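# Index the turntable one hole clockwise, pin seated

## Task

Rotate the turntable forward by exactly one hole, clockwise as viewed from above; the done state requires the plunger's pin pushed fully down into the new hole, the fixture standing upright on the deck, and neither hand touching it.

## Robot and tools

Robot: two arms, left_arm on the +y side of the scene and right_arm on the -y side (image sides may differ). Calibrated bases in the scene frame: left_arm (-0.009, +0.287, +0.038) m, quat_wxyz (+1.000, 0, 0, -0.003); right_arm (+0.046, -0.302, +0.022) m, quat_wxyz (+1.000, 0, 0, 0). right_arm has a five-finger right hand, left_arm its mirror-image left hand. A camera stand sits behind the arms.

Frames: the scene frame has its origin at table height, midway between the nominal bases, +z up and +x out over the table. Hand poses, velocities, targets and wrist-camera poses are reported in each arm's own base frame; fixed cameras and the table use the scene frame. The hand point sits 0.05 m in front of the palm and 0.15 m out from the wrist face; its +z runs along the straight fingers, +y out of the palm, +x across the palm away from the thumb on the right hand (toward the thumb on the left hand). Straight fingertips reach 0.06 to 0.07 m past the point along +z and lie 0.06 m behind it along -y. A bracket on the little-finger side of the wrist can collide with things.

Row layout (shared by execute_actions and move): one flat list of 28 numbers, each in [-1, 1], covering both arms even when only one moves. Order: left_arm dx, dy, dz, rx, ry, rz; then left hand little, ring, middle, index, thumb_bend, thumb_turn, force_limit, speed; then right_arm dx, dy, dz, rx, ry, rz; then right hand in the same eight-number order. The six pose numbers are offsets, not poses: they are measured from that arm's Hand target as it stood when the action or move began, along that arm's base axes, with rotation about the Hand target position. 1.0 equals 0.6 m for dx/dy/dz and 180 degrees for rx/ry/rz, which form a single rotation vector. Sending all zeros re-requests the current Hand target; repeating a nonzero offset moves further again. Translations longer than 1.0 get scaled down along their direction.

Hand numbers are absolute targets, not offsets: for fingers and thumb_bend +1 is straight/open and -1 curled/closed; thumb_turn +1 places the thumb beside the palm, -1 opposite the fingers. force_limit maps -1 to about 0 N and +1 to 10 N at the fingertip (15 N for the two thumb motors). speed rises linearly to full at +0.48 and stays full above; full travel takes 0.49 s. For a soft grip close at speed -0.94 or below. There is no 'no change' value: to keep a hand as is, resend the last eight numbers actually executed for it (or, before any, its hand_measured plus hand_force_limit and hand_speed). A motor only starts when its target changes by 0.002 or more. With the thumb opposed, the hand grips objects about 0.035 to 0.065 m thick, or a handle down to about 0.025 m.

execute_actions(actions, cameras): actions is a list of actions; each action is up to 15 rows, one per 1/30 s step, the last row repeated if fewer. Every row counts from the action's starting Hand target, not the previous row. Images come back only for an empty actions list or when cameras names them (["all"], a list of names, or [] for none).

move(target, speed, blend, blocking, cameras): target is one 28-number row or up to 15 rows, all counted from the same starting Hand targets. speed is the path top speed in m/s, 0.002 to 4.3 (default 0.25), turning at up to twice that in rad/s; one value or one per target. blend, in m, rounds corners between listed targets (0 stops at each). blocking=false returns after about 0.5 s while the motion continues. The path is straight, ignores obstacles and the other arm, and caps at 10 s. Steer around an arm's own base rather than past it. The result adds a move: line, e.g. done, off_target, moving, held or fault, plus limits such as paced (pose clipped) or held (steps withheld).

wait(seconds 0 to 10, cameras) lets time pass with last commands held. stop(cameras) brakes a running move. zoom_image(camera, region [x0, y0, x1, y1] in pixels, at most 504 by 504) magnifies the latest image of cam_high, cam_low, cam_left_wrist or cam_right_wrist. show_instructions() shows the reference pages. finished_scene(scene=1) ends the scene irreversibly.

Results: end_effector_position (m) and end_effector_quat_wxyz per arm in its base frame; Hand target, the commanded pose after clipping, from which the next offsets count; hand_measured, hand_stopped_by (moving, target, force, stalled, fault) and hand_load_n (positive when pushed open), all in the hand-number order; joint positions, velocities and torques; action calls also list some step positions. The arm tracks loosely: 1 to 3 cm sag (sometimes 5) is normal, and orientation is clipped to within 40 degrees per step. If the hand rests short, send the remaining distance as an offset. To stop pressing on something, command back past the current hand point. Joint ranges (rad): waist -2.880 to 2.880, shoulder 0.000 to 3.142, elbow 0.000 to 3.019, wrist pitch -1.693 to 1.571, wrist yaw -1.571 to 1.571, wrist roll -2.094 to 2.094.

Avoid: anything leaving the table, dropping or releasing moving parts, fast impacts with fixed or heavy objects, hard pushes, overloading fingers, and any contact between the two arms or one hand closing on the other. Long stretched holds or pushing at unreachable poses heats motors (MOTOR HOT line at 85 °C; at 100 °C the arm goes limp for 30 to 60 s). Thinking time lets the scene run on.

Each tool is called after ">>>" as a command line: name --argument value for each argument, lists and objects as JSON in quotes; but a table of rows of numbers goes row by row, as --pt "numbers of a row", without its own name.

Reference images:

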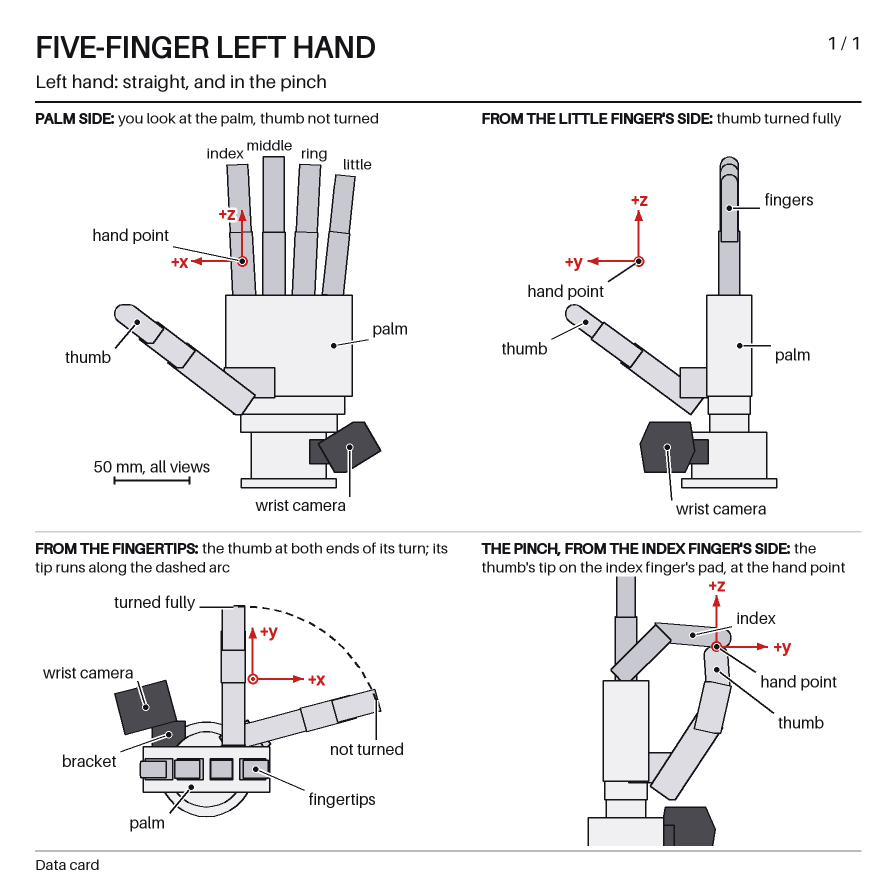

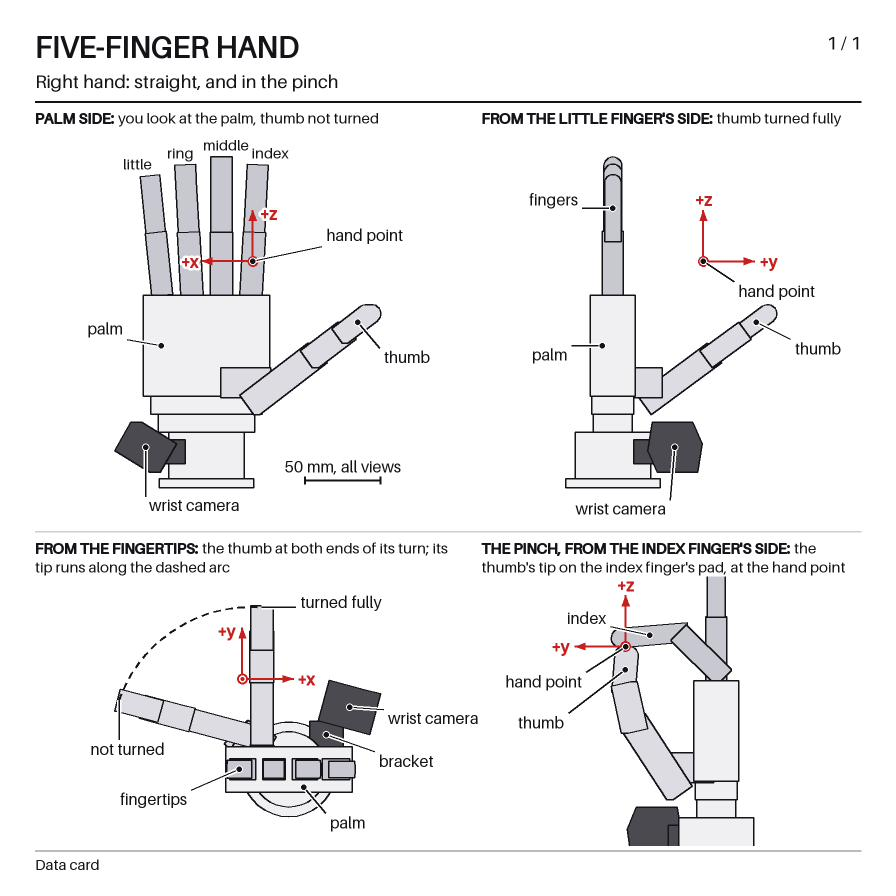

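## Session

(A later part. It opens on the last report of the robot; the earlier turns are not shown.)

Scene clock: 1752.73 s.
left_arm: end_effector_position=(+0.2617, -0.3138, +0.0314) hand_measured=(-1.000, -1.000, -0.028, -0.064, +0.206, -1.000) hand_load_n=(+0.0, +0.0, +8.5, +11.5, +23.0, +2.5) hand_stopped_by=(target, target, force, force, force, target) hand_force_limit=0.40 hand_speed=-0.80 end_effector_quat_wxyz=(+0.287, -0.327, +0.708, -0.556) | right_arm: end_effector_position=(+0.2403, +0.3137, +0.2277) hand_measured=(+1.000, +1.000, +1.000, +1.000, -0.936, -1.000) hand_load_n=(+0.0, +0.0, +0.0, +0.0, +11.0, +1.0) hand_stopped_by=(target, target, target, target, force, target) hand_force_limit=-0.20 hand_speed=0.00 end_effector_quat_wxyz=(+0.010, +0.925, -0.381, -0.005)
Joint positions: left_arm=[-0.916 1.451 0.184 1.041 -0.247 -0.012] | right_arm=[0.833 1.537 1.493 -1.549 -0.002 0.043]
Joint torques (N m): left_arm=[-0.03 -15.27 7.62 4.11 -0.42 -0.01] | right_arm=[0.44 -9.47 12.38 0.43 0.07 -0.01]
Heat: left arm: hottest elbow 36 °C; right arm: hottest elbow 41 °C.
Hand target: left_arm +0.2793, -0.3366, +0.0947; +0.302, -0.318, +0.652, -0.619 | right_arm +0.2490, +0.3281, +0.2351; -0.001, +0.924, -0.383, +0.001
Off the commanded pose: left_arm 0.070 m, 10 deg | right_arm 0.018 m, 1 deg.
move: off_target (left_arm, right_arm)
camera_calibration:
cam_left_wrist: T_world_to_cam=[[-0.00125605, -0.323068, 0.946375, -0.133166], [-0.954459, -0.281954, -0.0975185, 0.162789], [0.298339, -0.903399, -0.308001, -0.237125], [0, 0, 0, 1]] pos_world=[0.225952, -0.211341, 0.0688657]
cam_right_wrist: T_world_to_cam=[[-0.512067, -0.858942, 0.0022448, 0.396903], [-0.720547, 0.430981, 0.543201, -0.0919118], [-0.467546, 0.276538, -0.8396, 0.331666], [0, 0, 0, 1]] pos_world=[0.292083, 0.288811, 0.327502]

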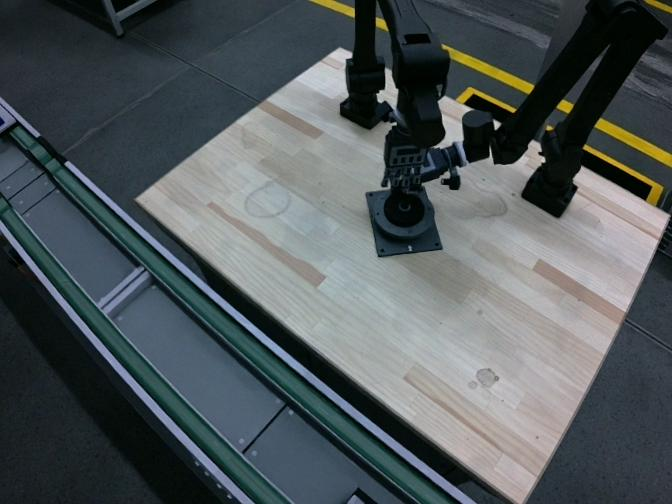

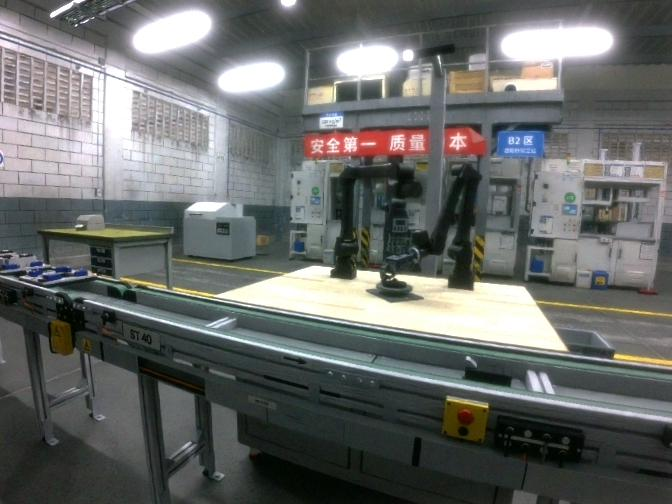

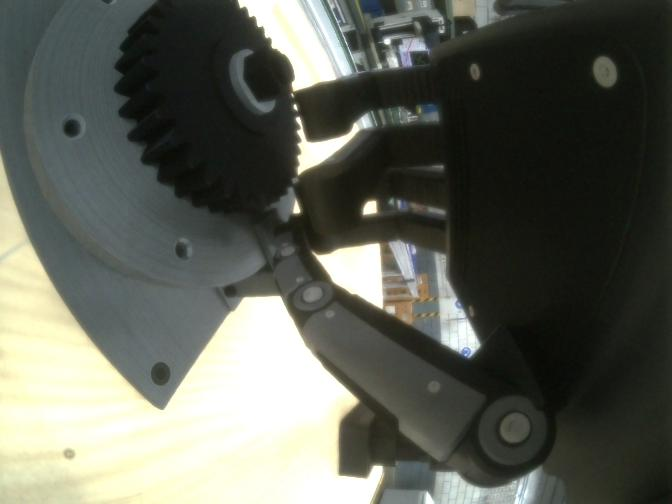

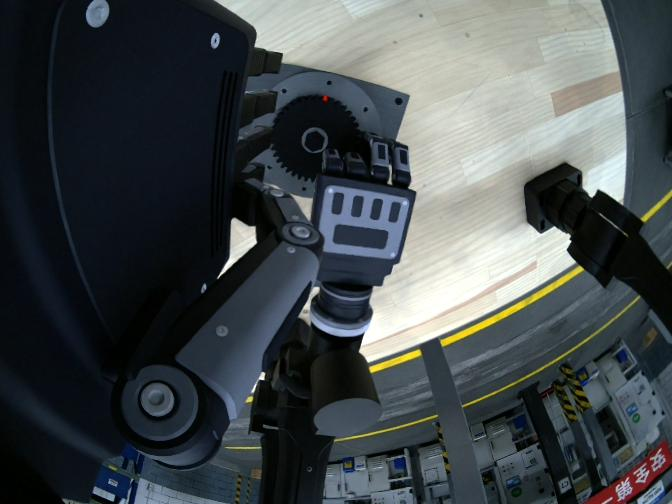

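>>> move --target '[0,0,0, 0,0,0, -1,-1,-0.2,-0.2,-0.1,-1,0.4,-0.8, 0.0207,0.0123,-0.1585,0,0,0, 1,1,1,1,-0.85,-1,-0.2,0]' --speed 0.15 --cameras '["cam_right_wrist","cam_low"]'

>>> zoom_image --camera "cam_low" --region '[340, 235, 440, 310]'

Scene clock: 1784.57 s.
left_arm: end_effector_position=(+0.2617, -0.3138, +0.0314) hand_measured=(-1.000, -1.000, -0.028, -0.064, +0.206, -1.000) hand_load_n=(+0.0, +0.5, +8.5, +11.5, +23.5, +2.5) hand_stopped_by=(target, target, force, force, force, target) hand_force_limit=0.40 hand_speed=-0.80 end_effector_quat_wxyz=(+0.287, -0.327, +0.708, -0.556) | right_arm: end_effector_position=(+0.2591, +0.3343, +0.1503) hand_measured=(+1.000, +1.000, +1.000, +1.000, -0.850, -1.000) hand_load_n=(+0.0, +0.0, +0.0, +0.0, +0.0, +0.0) hand_stopped_by=(target, target, target, target, target, target) hand_force_limit=-0.20 hand_speed=0.00 end_effector_quat_wxyz=(-0.007, +0.925, -0.381, +0.002)
Joint positions: left_arm=[-0.916 1.451 0.184 1.041 -0.247 -0.012] | right_arm=[0.833 1.61 1.38 -1.326 -0.002 0.043]
Joint torques (N m): left_arm=[-0.21 -14.39 7.65 4.15 -0.41 0.06] | right_arm=[-0.26 -10.64 8.2 0.96 0.07 -0.07]
Heat: left arm: hottest elbow 36 °C; right arm: hottest elbow 41 °C.
Hand target: left_arm +0.2793, -0.3366, +0.0947; +0.302, -0.318, +0.652, -0.619 | right_arm +0.2614, +0.3355, +0.1400; -0.001, +0.924, -0.382, +0.001
Off the commanded pose: left_arm 0.070 m, 10 deg | right_arm 0.011 m, 1 deg.
move: off_target (left_arm, right_arm)
camera_calibration:
cam_right_wrist: T_world_to_cam=[[-0.512036, -0.858308, -0.0335593, 0.429569], [-0.733811, 0.41679, 0.536478, -0.0359644], [-0.446476, 0.299322, -0.843247, 0.257174], [0, 0, 0, 1]] pos_world=[0.308386, 0.306714, 0.250572]
Images, in order (width x height): cam_low 672x504, cam_right_wrist 672x504.

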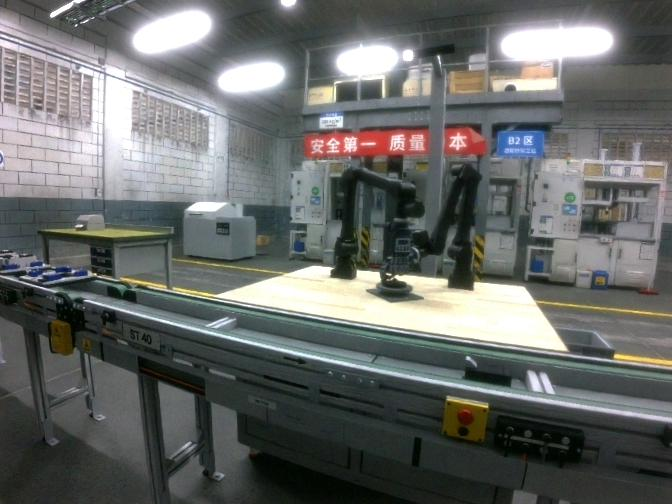

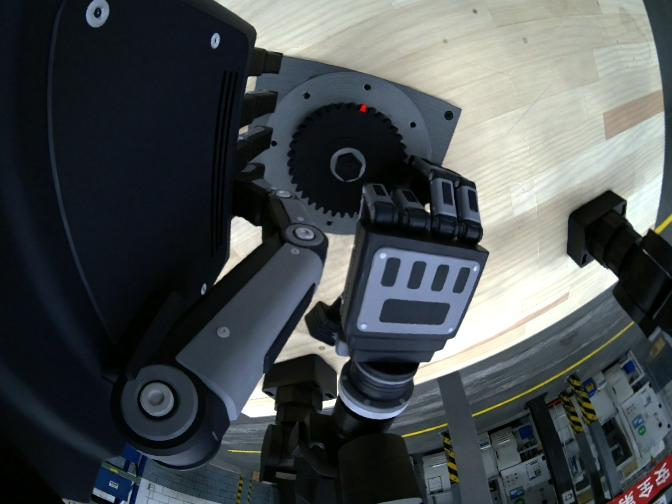

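Scaled by 5.040.

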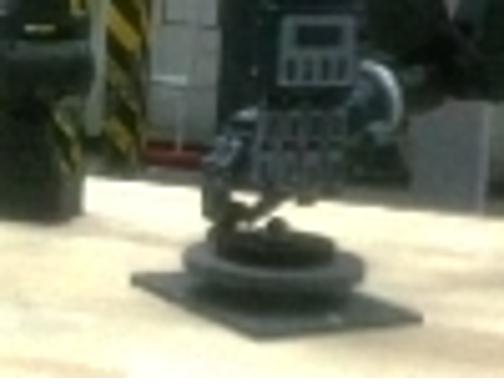

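>>> move --target '[0,0,0, 0,0,0, -1,-1,-0.2,-0.2,-0.1,-1,0.4,-0.8, 0.002,0.0065,-0.0917,0,0,0, 1,1,1,1,-0.85,-1,-0.2,0]' --speed 0.08 --cameras '["cam_right_wrist","cam_low"]'

>>> zoom_image --camera "cam_low" --region '[360, 245, 430, 300]'

>>> zoom_image --camera "cam_right_wrist" --region '[220, 70, 480, 270]'

Scene clock: 1799.33 s.
left_arm: end_effector_position=(+0.2617, -0.3138, +0.0314) hand_measured=(-1.000, -1.000, -0.028, -0.064, +0.206, -1.000) hand_load_n=(+0.0, +0.0, +8.5, +11.5, +23.5, +2.5) hand_stopped_by=(target, target, force, force, force, target) hand_force_limit=0.40 hand_speed=-0.80 end_effector_quat_wxyz=(+0.287, -0.327, +0.708, -0.556) | right_arm: end_effector_position=(+0.2631, +0.3387, +0.0978) hand_measured=(+1.000, +1.000, +1.000, +1.000, -0.850, -1.000) hand_load_n=(+0.0, +0.0, +0.0, +0.0, +0.0, +0.0) hand_stopped_by=(target, target, target, target, target, target) hand_force_limit=-0.20 hand_speed=0.00 end_effector_quat_wxyz=(-0.010, +0.925, -0.381, +0.003)
Joint positions: left_arm=[-0.916 1.451 0.184 1.041 -0.247 -0.012] | right_arm=[0.833 1.66 1.3 -1.19 -0.002 0.043]
Joint torques (N m): left_arm=[-1.2 -14.62 7.5 4.11 -0.42 0.05] | right_arm=[0.03 -10.75 7.58 0.96 0.06 -0.04]
Heat: left arm: hottest elbow 36 °C; right arm: hottest elbow 40 °C.
Hand target: left_arm +0.2793, -0.3366, +0.0947; +0.302, -0.318, +0.652, -0.619 | right_arm +0.2625, +0.3393, +0.0850; +0.000, +0.924, -0.382, +0.001
Off the commanded pose: left_arm 0.070 m, 10 deg | right_arm 0.013 m, 1 deg.
move: off_target (left_arm, right_arm)
camera_calibration:
cam_right_wrist: T_world_to_cam=[[-0.51184, -0.858153, -0.0399201, 0.434153], [-0.736175, 0.414188, 0.535252, -0.0050451], [-0.442793, 0.303352, -0.843749, 0.211123], [0, 0, 0, 1]] pos_world=[0.311987, 0.310615, 0.198166]
Images, in order (width x height): cam_low 672x504, cam_right_wrist 672x504.

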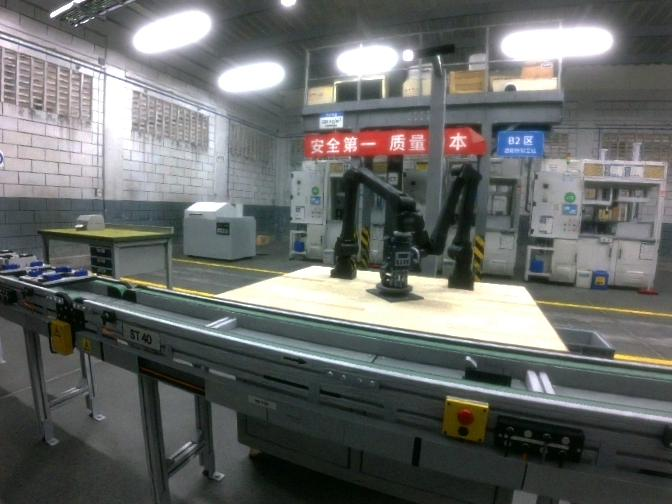

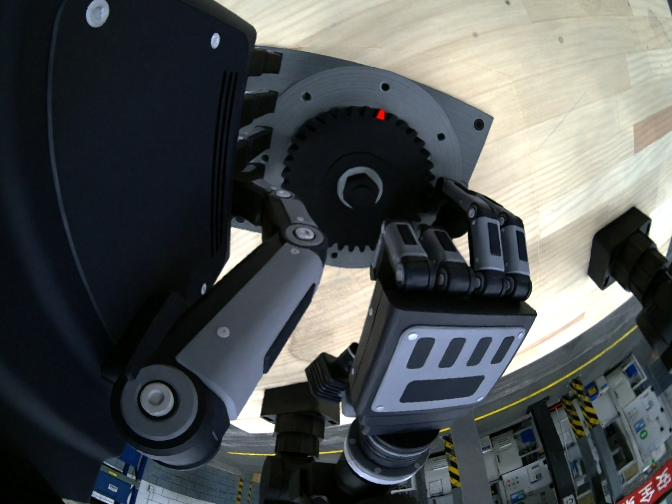

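Scaled by 7.200.

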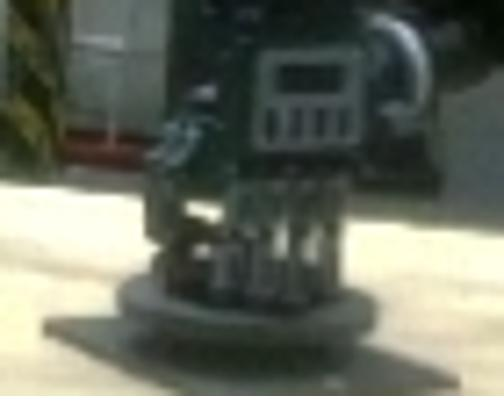

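Scaled by 1.938 from the camera's 672x504 image, which has a finer 960x720 frame.

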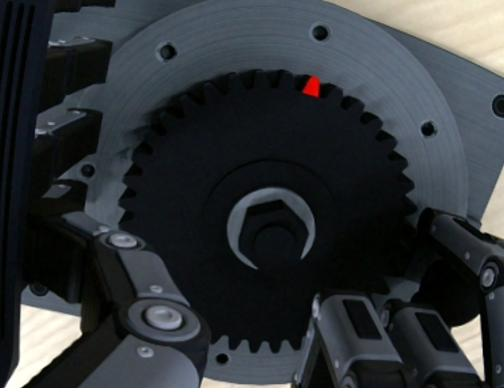

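>>> move --target '[0,0,0, 0,0,0, -1,-1,-0.2,-0.2,-0.1,-1,0.4,-0.8, -0.0142,-0.0142,0.003,0,0,0, 1,1,1,1,-0.85,-1,-0.2,0]' --speed 0.05 --cameras '["cam_right_wrist","cam_low"]'

>>> zoom_image --camera "cam_right_wrist" --region '[220, 70, 480, 270]'

>>> zoom_image --camera "cam_low" --region '[360, 245, 430, 300]'

Scene clock: 1829.50 s.
left_arm: end_effector_position=(+0.2617, -0.3138, +0.0314) hand_measured=(-1.000, -1.000, -0.028, -0.064, +0.206, -1.000) hand_load_n=(+0.0, +0.0, +8.5, +11.5, +23.5, +2.5) hand_stopped_by=(target, target, force, force, force, target) hand_force_limit=0.40 hand_speed=-0.80 end_effector_quat_wxyz=(+0.287, -0.327, +0.708, -0.556) | right_arm: end_effector_position=(+0.2603, +0.3357, +0.0942) hand_measured=(+1.000, +1.000, +1.000, +1.000, -0.850, -1.000) hand_load_n=(+0.5, +0.0, +0.0, +0.0, +0.0, +0.0) hand_stopped_by=(target, target, target, target, target, target) hand_force_limit=-0.20 hand_speed=0.00 end_effector_quat_wxyz=(-0.009, +0.925, -0.381, +0.002)
Joint positions: left_arm=[-0.916 1.451 0.184 1.041 -0.247 -0.012] | right_arm=[0.833 1.655 1.283 -1.18 -0.002 0.043]
Joint torques (N m): left_arm=[-1.14 -14.68 7.42 4.07 -0.38 0.05] | right_arm=[0.21 -12.28 6.32 0.73 0.06 -0.03]
Heat: left arm: hottest elbow 36 °C; right arm: hottest elbow 38 °C.
Hand target: left_arm +0.2793, -0.3366, +0.0947; +0.302, -0.318, +0.652, -0.619 | right_arm +0.2540, +0.3308, +0.0869; -0.001, +0.924, -0.382, +0.001
Off the commanded pose: left_arm 0.070 m, 10 deg | right_arm 0.011 m, 1 deg.
move: off_target (left_arm, right_arm)
camera_calibration:
cam_right_wrist: T_world_to_cam=[[-0.511911, -0.858195, -0.0380578, 0.429811], [-0.735487, 0.414964, 0.535597, -0.00442436], [-0.443854, 0.302169, -0.843616, 0.208437], [0, 0, 0, 1]] pos_world=[0.309286, 0.307714, 0.194568]
Images, in order (width x height): cam_low 672x504, cam_right_wrist 672x504.

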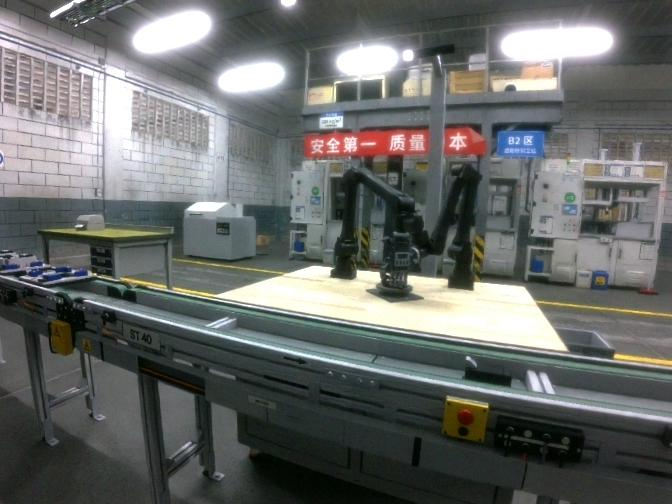

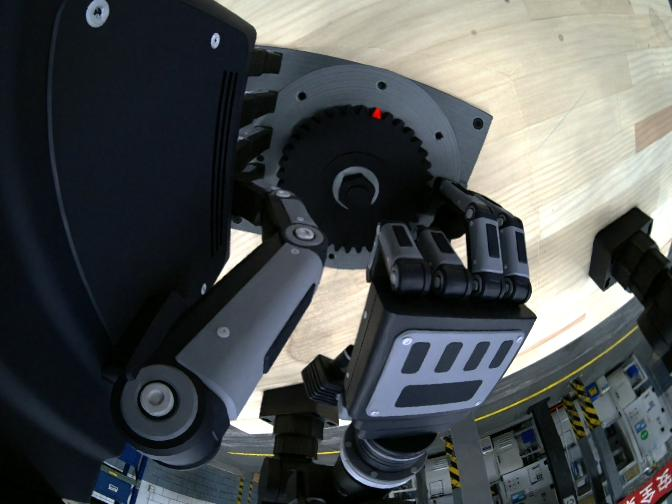

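Scaled by 1.938 from the camera's 672x504 image, which has a finer 960x720 frame.

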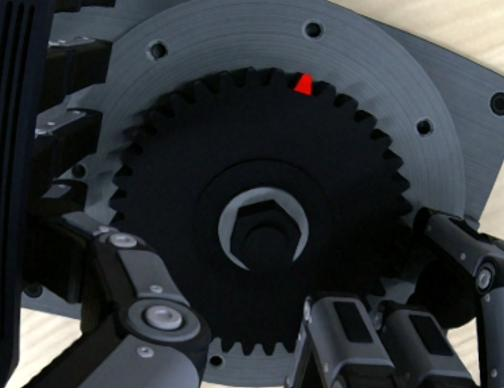

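Scaled by 7.200.

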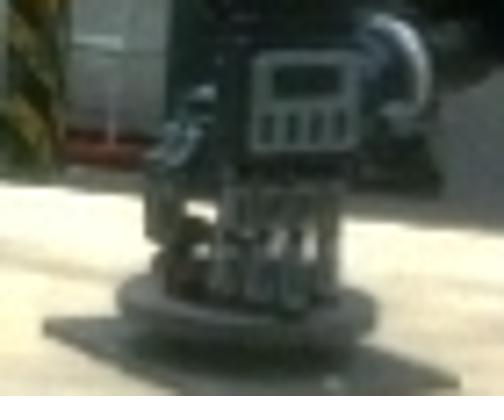

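>>> move --target '[0,0,0, 0,0,0, -1,-1,-0.2,-0.2,-0.1,-1,0.4,-0.8, -0.0142,-0.0142,0.01,0,0,0, 1,1,1,1,-0.85,-1,-0.2,0]' --speed 0.05 --cameras '["cam_right_wrist","cam_low"]'

>>> zoom_image --camera "cam_right_wrist" --region '[220, 70, 480, 270]'

Scene clock: 1835.53 s.
left_arm: end_effector_position=(+0.2617, -0.3138, +0.0314) hand_measured=(-1.000, -1.000, -0.028, -0.064, +0.206, -1.000) hand_load_n=(+0.0, +0.0, +8.5, +11.5, +23.5, +2.5) hand_stopped_by=(target, target, force, force, force, target) hand_force_limit=0.40 hand_speed=-0.80 end_effector_quat_wxyz=(+0.287, -0.327, +0.708, -0.556) | right_arm: end_effector_position=(+0.2534, +0.3283, +0.0946) hand_measured=(+1.000, +1.000, +1.000, +1.000, -0.850, -1.000) hand_load_n=(+0.0, +0.0, +0.0, +0.0, +0.0, +0.0) hand_stopped_by=(target, target, target, target, target, target) hand_force_limit=-0.20 hand_speed=0.00 end_effector_quat_wxyz=(-0.008, +0.924, -0.382, +0.002)
Joint positions: left_arm=[-0.916 1.451 0.184 1.041 -0.247 -0.012] | right_arm=[0.833 1.632 1.254 -1.178 -0.002 0.046]
Joint torques (N m): left_arm=[-0.44 -14.33 7.64 4.12 -0.42 0.03] | right_arm=[0.21 -12.86 6.35 0.43 0.07 -0.04]
Heat: left arm: hottest elbow 36 °C; right arm: hottest elbow 38 °C.
Hand target: left_arm +0.2793, -0.3366, +0.0947; +0.302, -0.318, +0.652, -0.619 | right_arm +0.2454, +0.3222, +0.0928; +0.000, +0.924, -0.383, +0.001
Off the commanded pose: left_arm 0.070 m, 10 deg | right_arm 0.010 m, 1 deg.
move: off_target (left_arm)
camera_calibration:
cam_right_wrist: T_world_to_cam=[[-0.514593, -0.856732, -0.0347087, 0.419882], [-0.732972, 0.41853, 0.536269, -0.00856567], [-0.444913, 0.301401, -0.843333, 0.208344], [0, 0, 0, 1]] pos_world=[0.302485, 0.300517, 0.194871]
Images, in order (width x height): cam_low 672x504, cam_right_wrist 672x504.

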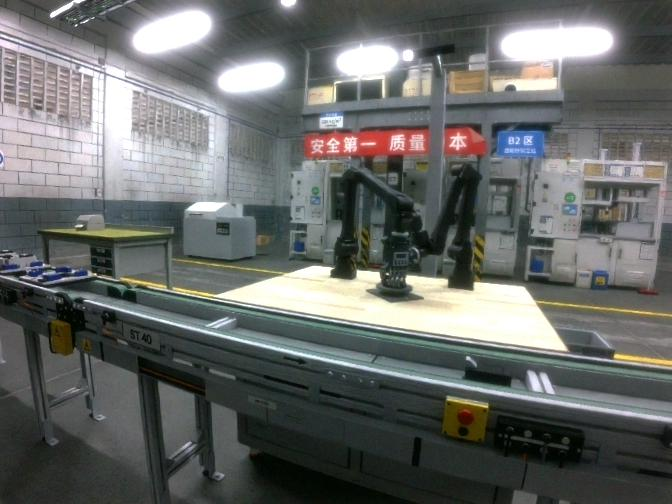

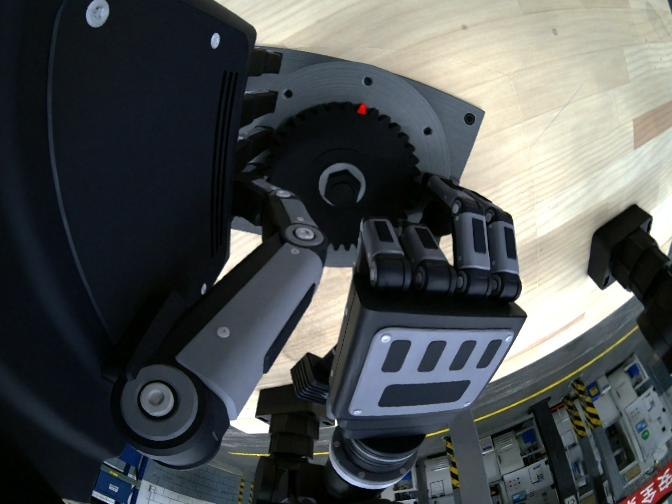

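Scaled by 1.938 from the camera's 672x504 image, which has a finer 960x720 frame.

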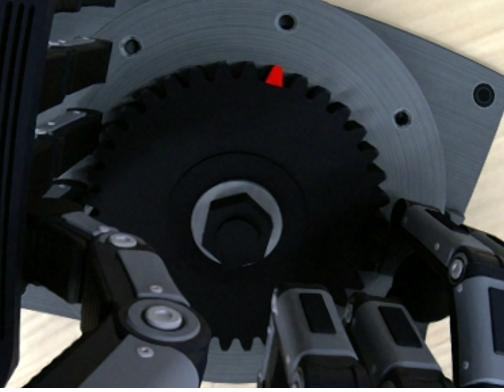

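>>> move --pt "0 0 0 0 0 0 -1 -1 -0.2 -0.2 -0.1 -1 0.4 -0.8 -0.0102 -0.0112 0 0 0 0 1 1 1 1 -0.85 -1 -0.2 0" --pt "0 0 0 0 0 0 -1 -1 -0.2 -0.2 -0.1 -1 0.4 -0.8 -0.0118 -0.0043 0 0 0 -0.0556 1 1 1 1 -0.85 -1 -0.2 0" --pt "0 0 0 0 0 0 -1 -1 -0.2 -0.2 -0.1 -1 0.4 -0.8 -0.0125 0.0027 0 0 0 -0.1111 1 1 1 1 -0.85 -1 -0.2 0" --speed '[0.05,0.06,0.06]' --blend 0.005 --cameras '["cam_right_wrist","cam_low"]'

>>> zoom_image --camera "cam_right_wrist" --region '[220, 60, 480, 260]'

Scene clock: 1874.30 s.
left_arm: end_effector_position=(+0.2617, -0.3138, +0.0314) hand_measured=(-1.000, -1.000, -0.028, -0.064, +0.206, -1.000) hand_load_n=(+0.0, +0.5, +8.5, +11.5, +23.5, +2.5) hand_stopped_by=(target, target, force, force, force, target) hand_force_limit=0.40 hand_speed=-0.80 end_effector_quat_wxyz=(+0.287, -0.327, +0.708, -0.556) | right_arm: end_effector_position=(+0.2487, +0.3358, +0.0936) hand_measured=(+1.000, +1.000, +1.000, +1.000, -0.850, -1.000) hand_load_n=(+0.0, +0.0, +1.0, +0.0, +0.0, +0.0) hand_stopped_by=(target, target, target, target, target, target) hand_force_limit=-0.20 hand_speed=0.00 end_effector_quat_wxyz=(-0.015, +0.846, -0.534, +0.006)
Joint positions: left_arm=[-0.916 1.451 0.184 1.041 -0.247 -0.012] | right_arm=[0.816 1.592 1.204 -1.152 0.006 0.371]
Joint torques (N m): left_arm=[-0.38 -14.86 7.64 4.12 -0.43 0.04] | right_arm=[-0.5 -12.92 6.02 -0.17 -0.23 -0.06]
Heat: left arm: hottest elbow 36 °C; right arm: hottest elbow 37 °C.
Hand target: left_arm +0.2793, -0.3366, +0.0947; +0.302, -0.318, +0.652, -0.619 | right_arm +0.2380, +0.3240, +0.0928; +0.000, +0.844, -0.537, +0.001
Off the commanded pose: left_arm 0.070 m, 10 deg | right_arm 0.016 m, 2 deg.
move: off_target (left_arm, right_arm); blend cut to 0.0046 m at target 1
camera_calibration:
cam_right_wrist: T_world_to_cam=[[-0.771275, -0.63445, -0.0510704, 0.414591], [-0.557364, 0.634455, 0.535548, -0.130689], [-0.307377, 0.44152, -0.842959, 0.121945], [0, 0, 0, 1]] pos_world=[0.284405, 0.292113, 0.193958]
Images, in order (width x height): cam_low 672x504, cam_right_wrist 672x504.

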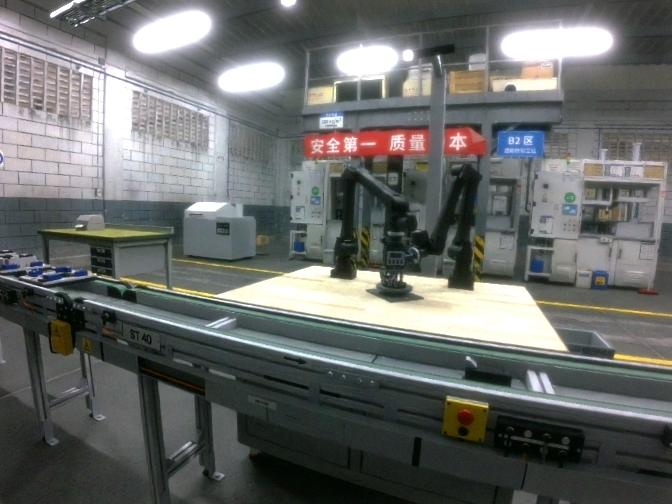

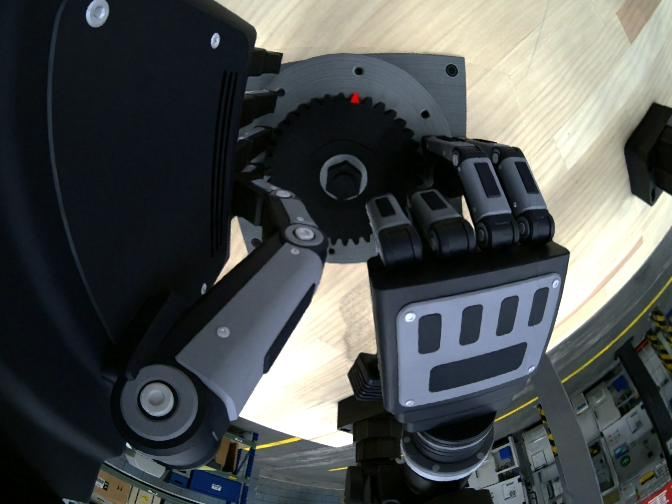

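Scaled by 1.938 from the camera's 672x504 image, which has a finer 960x720 frame.

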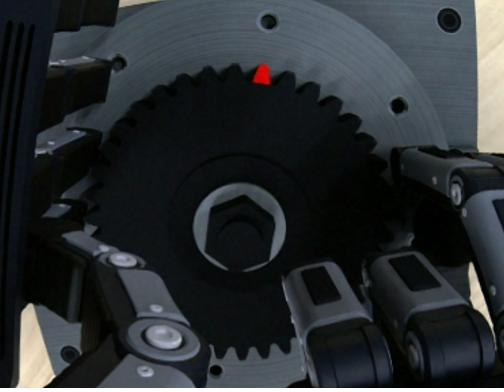

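>>> move --pt "0 0 0 0 0 0 -1 -1 -0.2 -0.2 -0.1 -1 0.4 -0.8 -0.0048 0.0083 0 0 0 -0.0556 1 1 1 1 -0.85 -1 -0.2 0" --pt "0 0 0 0 0 0 -1 -1 -0.2 -0.2 -0.1 -1 0.4 -0.8 -0.003 0.0152 0 0 0 -0.1111 1 1 1 1 -0.85 -1 -0.2 0" --speed '[0.06,0.06]' --blend 0.003 --cameras '["cam_right_wrist","cam_low"]'

>>> zoom_image --camera "cam_right_wrist" --region '[220, 50, 480, 250]'

Scene clock: 1897.13 s.
left_arm: end_effector_position=(+0.2608, -0.3135, +0.0315) hand_measured=(-1.000, -1.000, -0.028, -0.064, +0.206, -1.000) hand_load_n=(+0.0, +0.0, +8.0, +11.0, +23.0, +2.5) hand_stopped_by=(target, target, force, force, force, target) hand_force_limit=0.40 hand_speed=-0.80 end_effector_quat_wxyz=(+0.286, -0.326, +0.709, -0.556) | right_arm: end_effector_position=(+0.2506, +0.3412, +0.0934) hand_measured=(+1.000, +1.000, +1.000, +1.000, -0.850, -1.000) hand_load_n=(+0.0, +0.0, +1.0, +0.0, +0.0, +0.0) hand_stopped_by=(target, target, target, target, target, target) hand_force_limit=-0.20 hand_speed=0.00 end_effector_quat_wxyz=(-0.015, +0.737, -0.675, +0.008)
Joint positions: left_arm=[-0.917 1.447 0.182 1.039 -0.247 -0.012] | right_arm=[0.797 1.556 1.161 -1.146 0.015 0.709]
Joint torques (N m): left_arm=[-0.21 -14.74 7.75 4.37 -0.41 0.05] | right_arm=[0.26 -12.16 6.08 -0.09 -0.56 -0.06]
Heat: left arm: hottest elbow 36 °C; right arm: hottest elbow 36 °C.
Hand target: left_arm +0.2793, -0.3366, +0.0947; +0.302, -0.318, +0.652, -0.619 | right_arm +0.2361, +0.3330, +0.0929; +0.000, +0.738, -0.675, +0.001
Off the commanded pose: left_arm 0.070 m, 10 deg | right_arm 0.017 m, 2 deg.
move: off_target (left_arm, right_arm)
camera_calibration:
cam_right_wrist: T_world_to_cam=[[-0.944338, -0.324721, -0.0527553, 0.357295], [-0.301009, 0.788165, 0.536833, -0.249802], [-0.132741, 0.522831, -0.842038, 0.0483427], [0, 0, 0, 1]] pos_world=[0.268631, 0.287632, 0.193658]
Images, in order (width x height): cam_low 672x504, cam_right_wrist 672x504.

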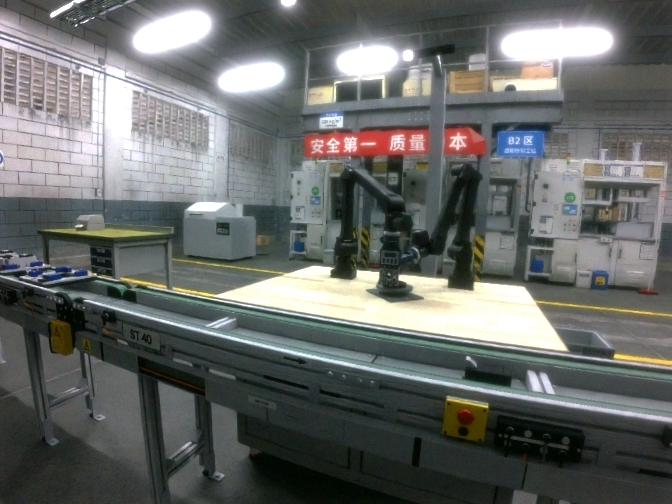

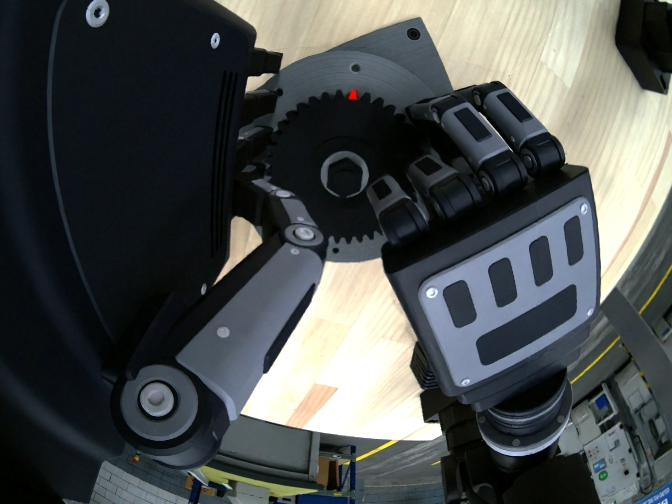

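Scaled by 1.938 from the camera's 672x504 image, which has a finer 960x720 frame.

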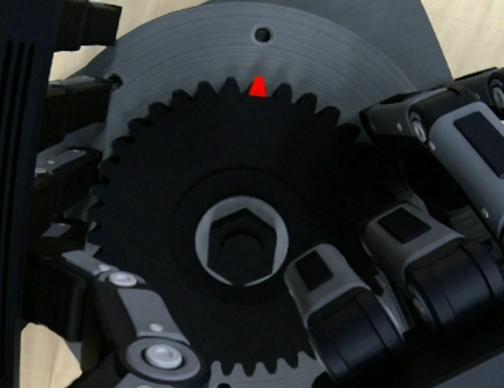

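>>> move --target '[0,0,0, 0,0,0, -1,-1,-0.2,-0.2,-0.1,-1,0.4,-0.8, 0.0013,0.0085,0,0,0,-0.0611, 1,1,1,1,-0.85,-1,-0.2,0]' --speed '[0.06]' --cameras '["cam_right_wrist"]'

>>> zoom_image --camera "cam_right_wrist" --region '[220, 50, 480, 250]'

Scene clock: 1913.17 s.
left_arm: end_effector_position=(+0.2608, -0.3135, +0.0315) hand_measured=(-1.000, -1.000, -0.028, -0.064, +0.206, -1.000) hand_load_n=(+0.0, +0.0, +8.0, +11.5, +23.5, +2.0) hand_stopped_by=(target, target, force, force, force, target) hand_force_limit=0.40 hand_speed=-0.80 end_effector_quat_wxyz=(+0.286, -0.326, +0.709, -0.556) | right_arm: end_effector_position=(+0.2530, +0.3434, +0.0932) hand_measured=(+1.000, +1.000, +1.000, +1.000, -0.850, -1.000) hand_load_n=(+0.0, +0.0, +0.5, +0.0, +0.0, +0.0) hand_stopped_by=(target, target, target, target, target, target) hand_force_limit=-0.20 hand_speed=0.00 end_effector_quat_wxyz=(+0.014, -0.667, +0.745, -0.010)
Joint positions: left_arm=[-0.917 1.447 0.182 1.039 -0.247 -0.012] | right_arm=[0.791 1.535 1.137 -1.146 0.021 0.9]
Joint torques (N m): left_arm=[-0.09 -14.27 7.76 4.07 -0.42 0.04] | right_arm=[0.79 -11.99 6.12 -0.06 -0.77 -0.06]
Heat: left arm: hottest elbow 35 °C; right arm: hottest elbow 35 °C.
Hand target: left_arm +0.2793, -0.3366, +0.0947; +0.302, -0.318, +0.652, -0.619 | right_arm +0.2369, +0.3381, +0.0928; +0.000, -0.669, +0.743, -0.001
Off the commanded pose: left_arm 0.070 m, 10 deg | right_arm 0.017 m, 2 deg.
move: off_target (left_arm, right_arm)
camera_calibration:
cam_right_wrist: T_world_to_cam=[[-0.989659, -0.133309, -0.0529436, 0.306063], [-0.140793, 0.83227, 0.536194, -0.306343], [-0.0274161, 0.538104, -0.842433, 0.0155428], [0, 0, 0, 1]] pos_world=[0.260194, 0.287397, 0.193557]
Images, in order (width x height): cam_right_wrist 672x504.

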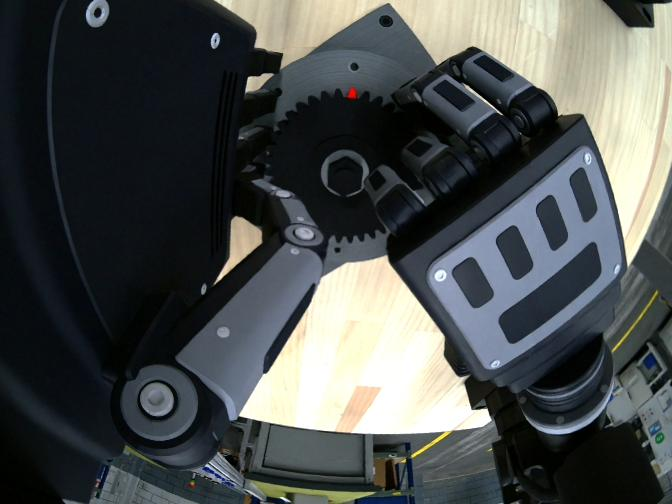

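Scaled by 1.938 from the camera's 672x504 image, which has a finer 960x720 frame.

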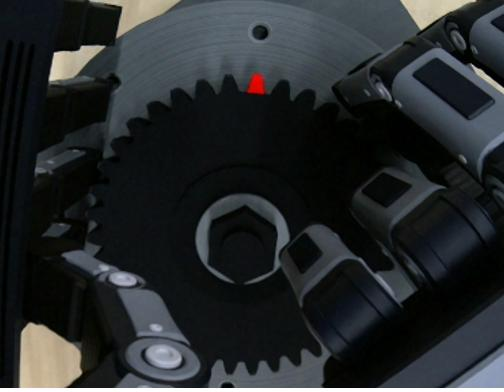

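>>> move --target '[-0.0133,0.0167,-0.083, 0,0,0, -1,-1,-0.2,-0.2,-0.1,-1,0.4,-0.8, 0,0,0,0,0,0, 1,1,1,1,-0.85,-1,-0.2,0]' --speed '[0.05]' --cameras '["cam_left_wrist","cam_low"]'

>>> zoom_image --camera "cam_left_wrist" --region '[200, 130, 380, 310]'

Scene clock: 1932.33 s.
left_arm: end_effector_position=(+0.2581, -0.3111, +0.0273) hand_measured=(-1.000, -1.000, -0.026, -0.064, +0.206, -1.000) hand_load_n=(+0.0, +0.0, +15.5, +13.0, +12.5, -3.5) hand_stopped_by=(target, target, force, force, force, target) hand_force_limit=0.40 hand_speed=-0.80 end_effector_quat_wxyz=(+0.295, -0.320, +0.676, -0.595) | right_arm: end_effector_position=(+0.2530, +0.3435, +0.0933) hand_measured=(+1.000, +1.000, +1.000, +1.000, -0.850, -1.000) hand_load_n=(+0.0, +0.0, +0.5, +0.0, +0.0, +0.0) hand_stopped_by=(target, target, target, target, target, target) hand_force_limit=-0.20 hand_speed=0.00 end_effector_quat_wxyz=(+0.014, -0.667, +0.745, -0.010)
Joint positions: left_arm=[-0.92 1.663 0.141 1.399 -0.25 -0.012] | right_arm=[0.791 1.535 1.137 -1.146 0.021 0.9]
Joint torques (N m): left_arm=[-0.09 -7.3 5.45 3.77 -0.34 0.01] | right_arm=[0.67 -11.81 6.17 -0.06 -0.76 -0.06]
Heat: left arm: hottest elbow 35 °C; right arm: hottest elbow 36 °C.
Hand target: left_arm +0.2714, -0.3266, +0.0449; +0.302, -0.318, +0.652, -0.619 | right_arm +0.2368, +0.3381, +0.0927; +0.000, -0.669, +0.743, -0.001
Off the commanded pose: left_arm 0.027 m, 4 deg | right_arm 0.017 m, 2 deg.
move: off_target (left_arm, right_arm)
camera_calibration:
cam_left_wrist: T_world_to_cam=[[-0.061989, -0.244934, 0.967556, -0.088987], [-0.947597, -0.289957, -0.134112, 0.156586], [0.313398, -0.925166, -0.214124, -0.248104], [0, 0, 0, 1]] pos_world=[0.220619, -0.20593, 0.0539748]
Images, in order (width x height): cam_low 672x504, cam_left_wrist 672x504.

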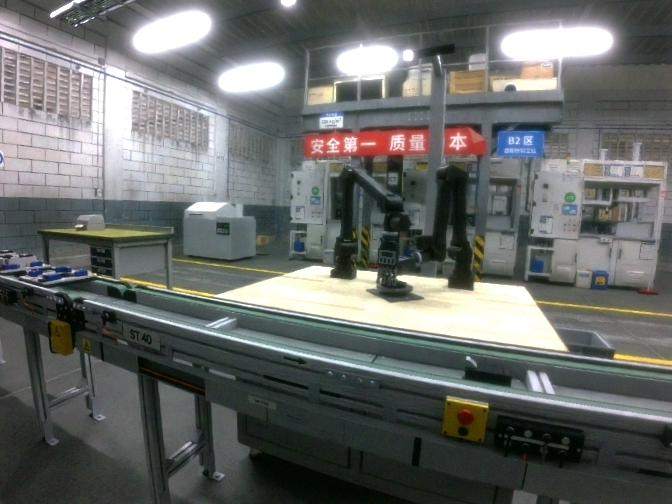

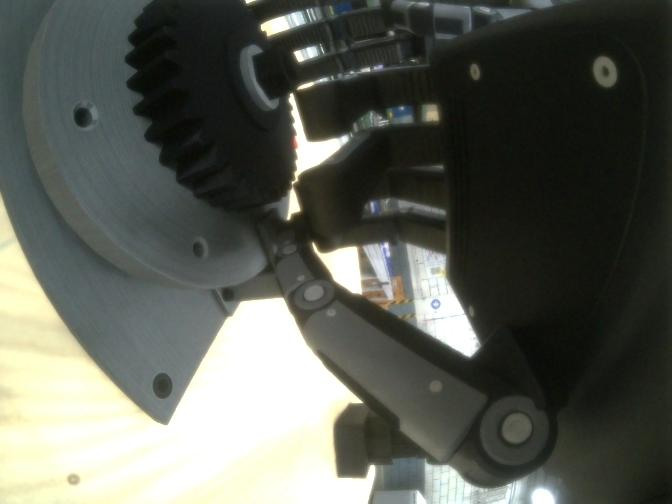

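Scaled by 2.800 from the camera's 672x504 image, which has a finer 960x720 frame.

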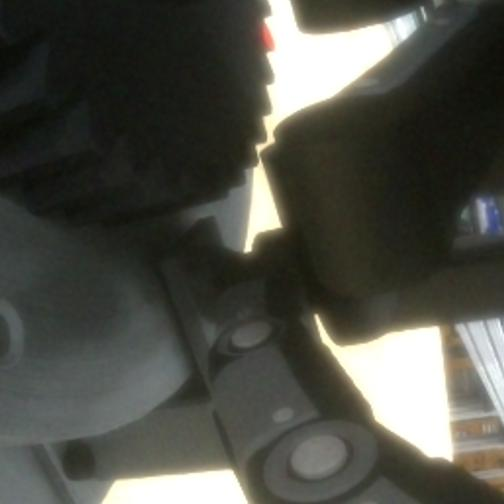

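>>> move --pt "-0.0190 0.0225 -0.008 0 0 0 -1 -1 -0.2 -0.2 -0.1 -1 0.4 -0.8 0 0 0 0 0 0 1 1 1 1 -0.85 -1 -0.2 0" --pt "-0.0190 0.0225 -0.008 0 0 0 -1 -1 0.5 0.5 0.45 -1 0.4 -0.3 0 0 0 0 0 0 1 1 1 1 -0.85 -1 -0.2 0" --speed '[0.05,0.05]' --cameras '["cam_left_wrist","cam_low","cam_right_wrist"]'

>>> zoom_image --camera "cam_left_wrist" --region '[200, 130, 380, 310]'

>>> zoom_image --camera "cam_low" --region '[360, 255, 415, 300]'

Scene clock: 1940.43 s.
left_arm: end_effector_position=(+0.2580, -0.3090, +0.0333) hand_measured=(-1.000, -1.000, +0.500, +0.500, +0.450, -1.000) hand_load_n=(+0.0, +0.0, +0.0, +0.0, +0.0, +0.0) hand_stopped_by=(target, target, target, target, target, target) hand_force_limit=0.40 hand_speed=-0.30 end_effector_quat_wxyz=(+0.301, -0.320, +0.661, -0.609) | right_arm: end_effector_position=(+0.2528, +0.3433, +0.0933) hand_measured=(+1.000, +1.000, +1.000, +1.000, -0.850, -1.000) hand_load_n=(+0.0, +0.0, +0.5, +0.0, -0.5, +0.0) hand_stopped_by=(target, target, target, target, target, target) hand_force_limit=-0.20 hand_speed=0.00 end_effector_quat_wxyz=(+0.014, -0.667, +0.745, -0.010)
Joint positions: left_arm=[-0.922 1.707 0.129 1.498 -0.26 -0.012] | right_arm=[0.791 1.535 1.136 -1.146 0.021 0.9]
Joint torques (N m): left_arm=[-0.44 -7.94 2.41 2.92 -0.12 0.04] | right_arm=[0.73 -11.81 6.28 -0.09 -0.75 -0.06]
Heat: left arm: hottest elbow 35 °C; right arm: hottest elbow 36 °C.
Hand target: left_arm +0.2599, -0.3132, +0.0401; +0.302, -0.318, +0.652, -0.619 | right_arm +0.2369, +0.3382, +0.0928; +0.000, -0.669, +0.743, -0.001
Off the commanded pose: left_arm 0.008 m, 1 deg | right_arm 0.017 m, 2 deg.
move: off_target (right_arm); target 2's new numbers were sent with left_arm's hand 0.014 m and 3 deg from that target
camera_calibration:
cam_left_wrist: T_world_to_cam=[[-0.086045, -0.213062, 0.973243, -0.0784071], [-0.941466, -0.302198, -0.149393, 0.152992], [0.325942, -0.929129, -0.174588, -0.250543], [0, 0, 0, 1]] pos_world=[0.218953, -0.203258, 0.0554234]
cam_right_wrist: T_world_to_cam=[[-0.989727, -0.132931, -0.0526231, 0.305686], [-0.140293, 0.832162, 0.536492, -0.306362], [-0.0275253, 0.538364, -0.842263, 0.0155661], [0, 0, 0, 1]] pos_world=[0.259994, 0.287198, 0.193558]
Images, in order (width x height): cam_low 672x504, cam_left_wrist 672x504, cam_right_wrist 672x504.

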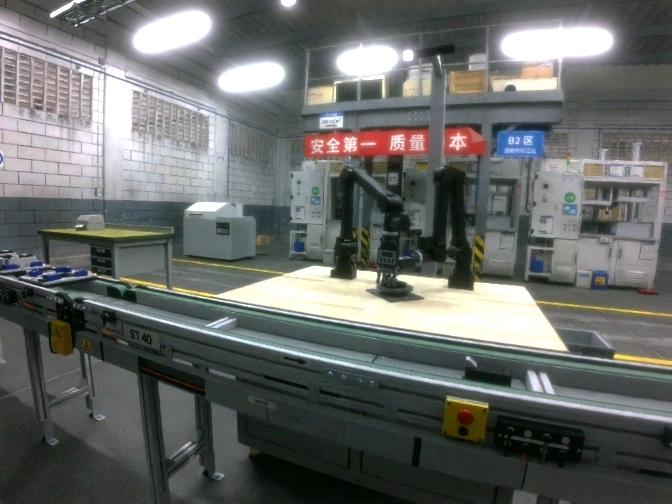

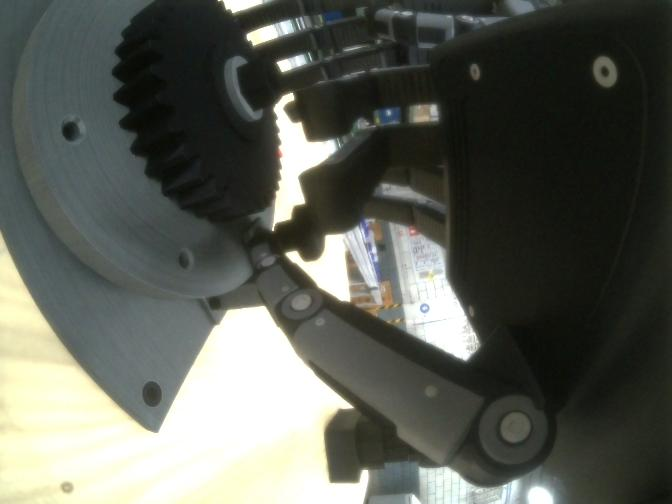

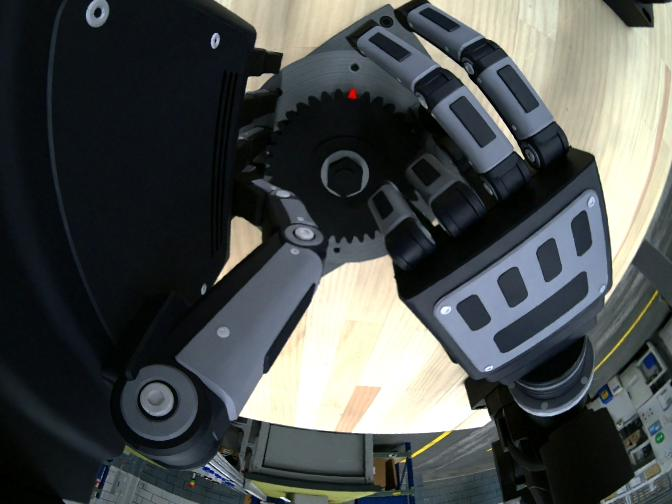

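Scaled by 2.800 from the camera's 672x504 image, which has a finer 960x720 frame.

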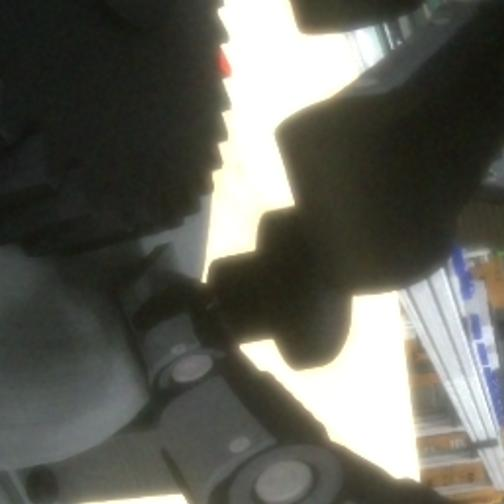

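Scaled by 9.164.

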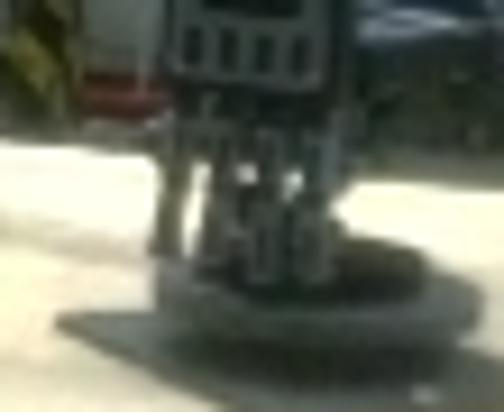

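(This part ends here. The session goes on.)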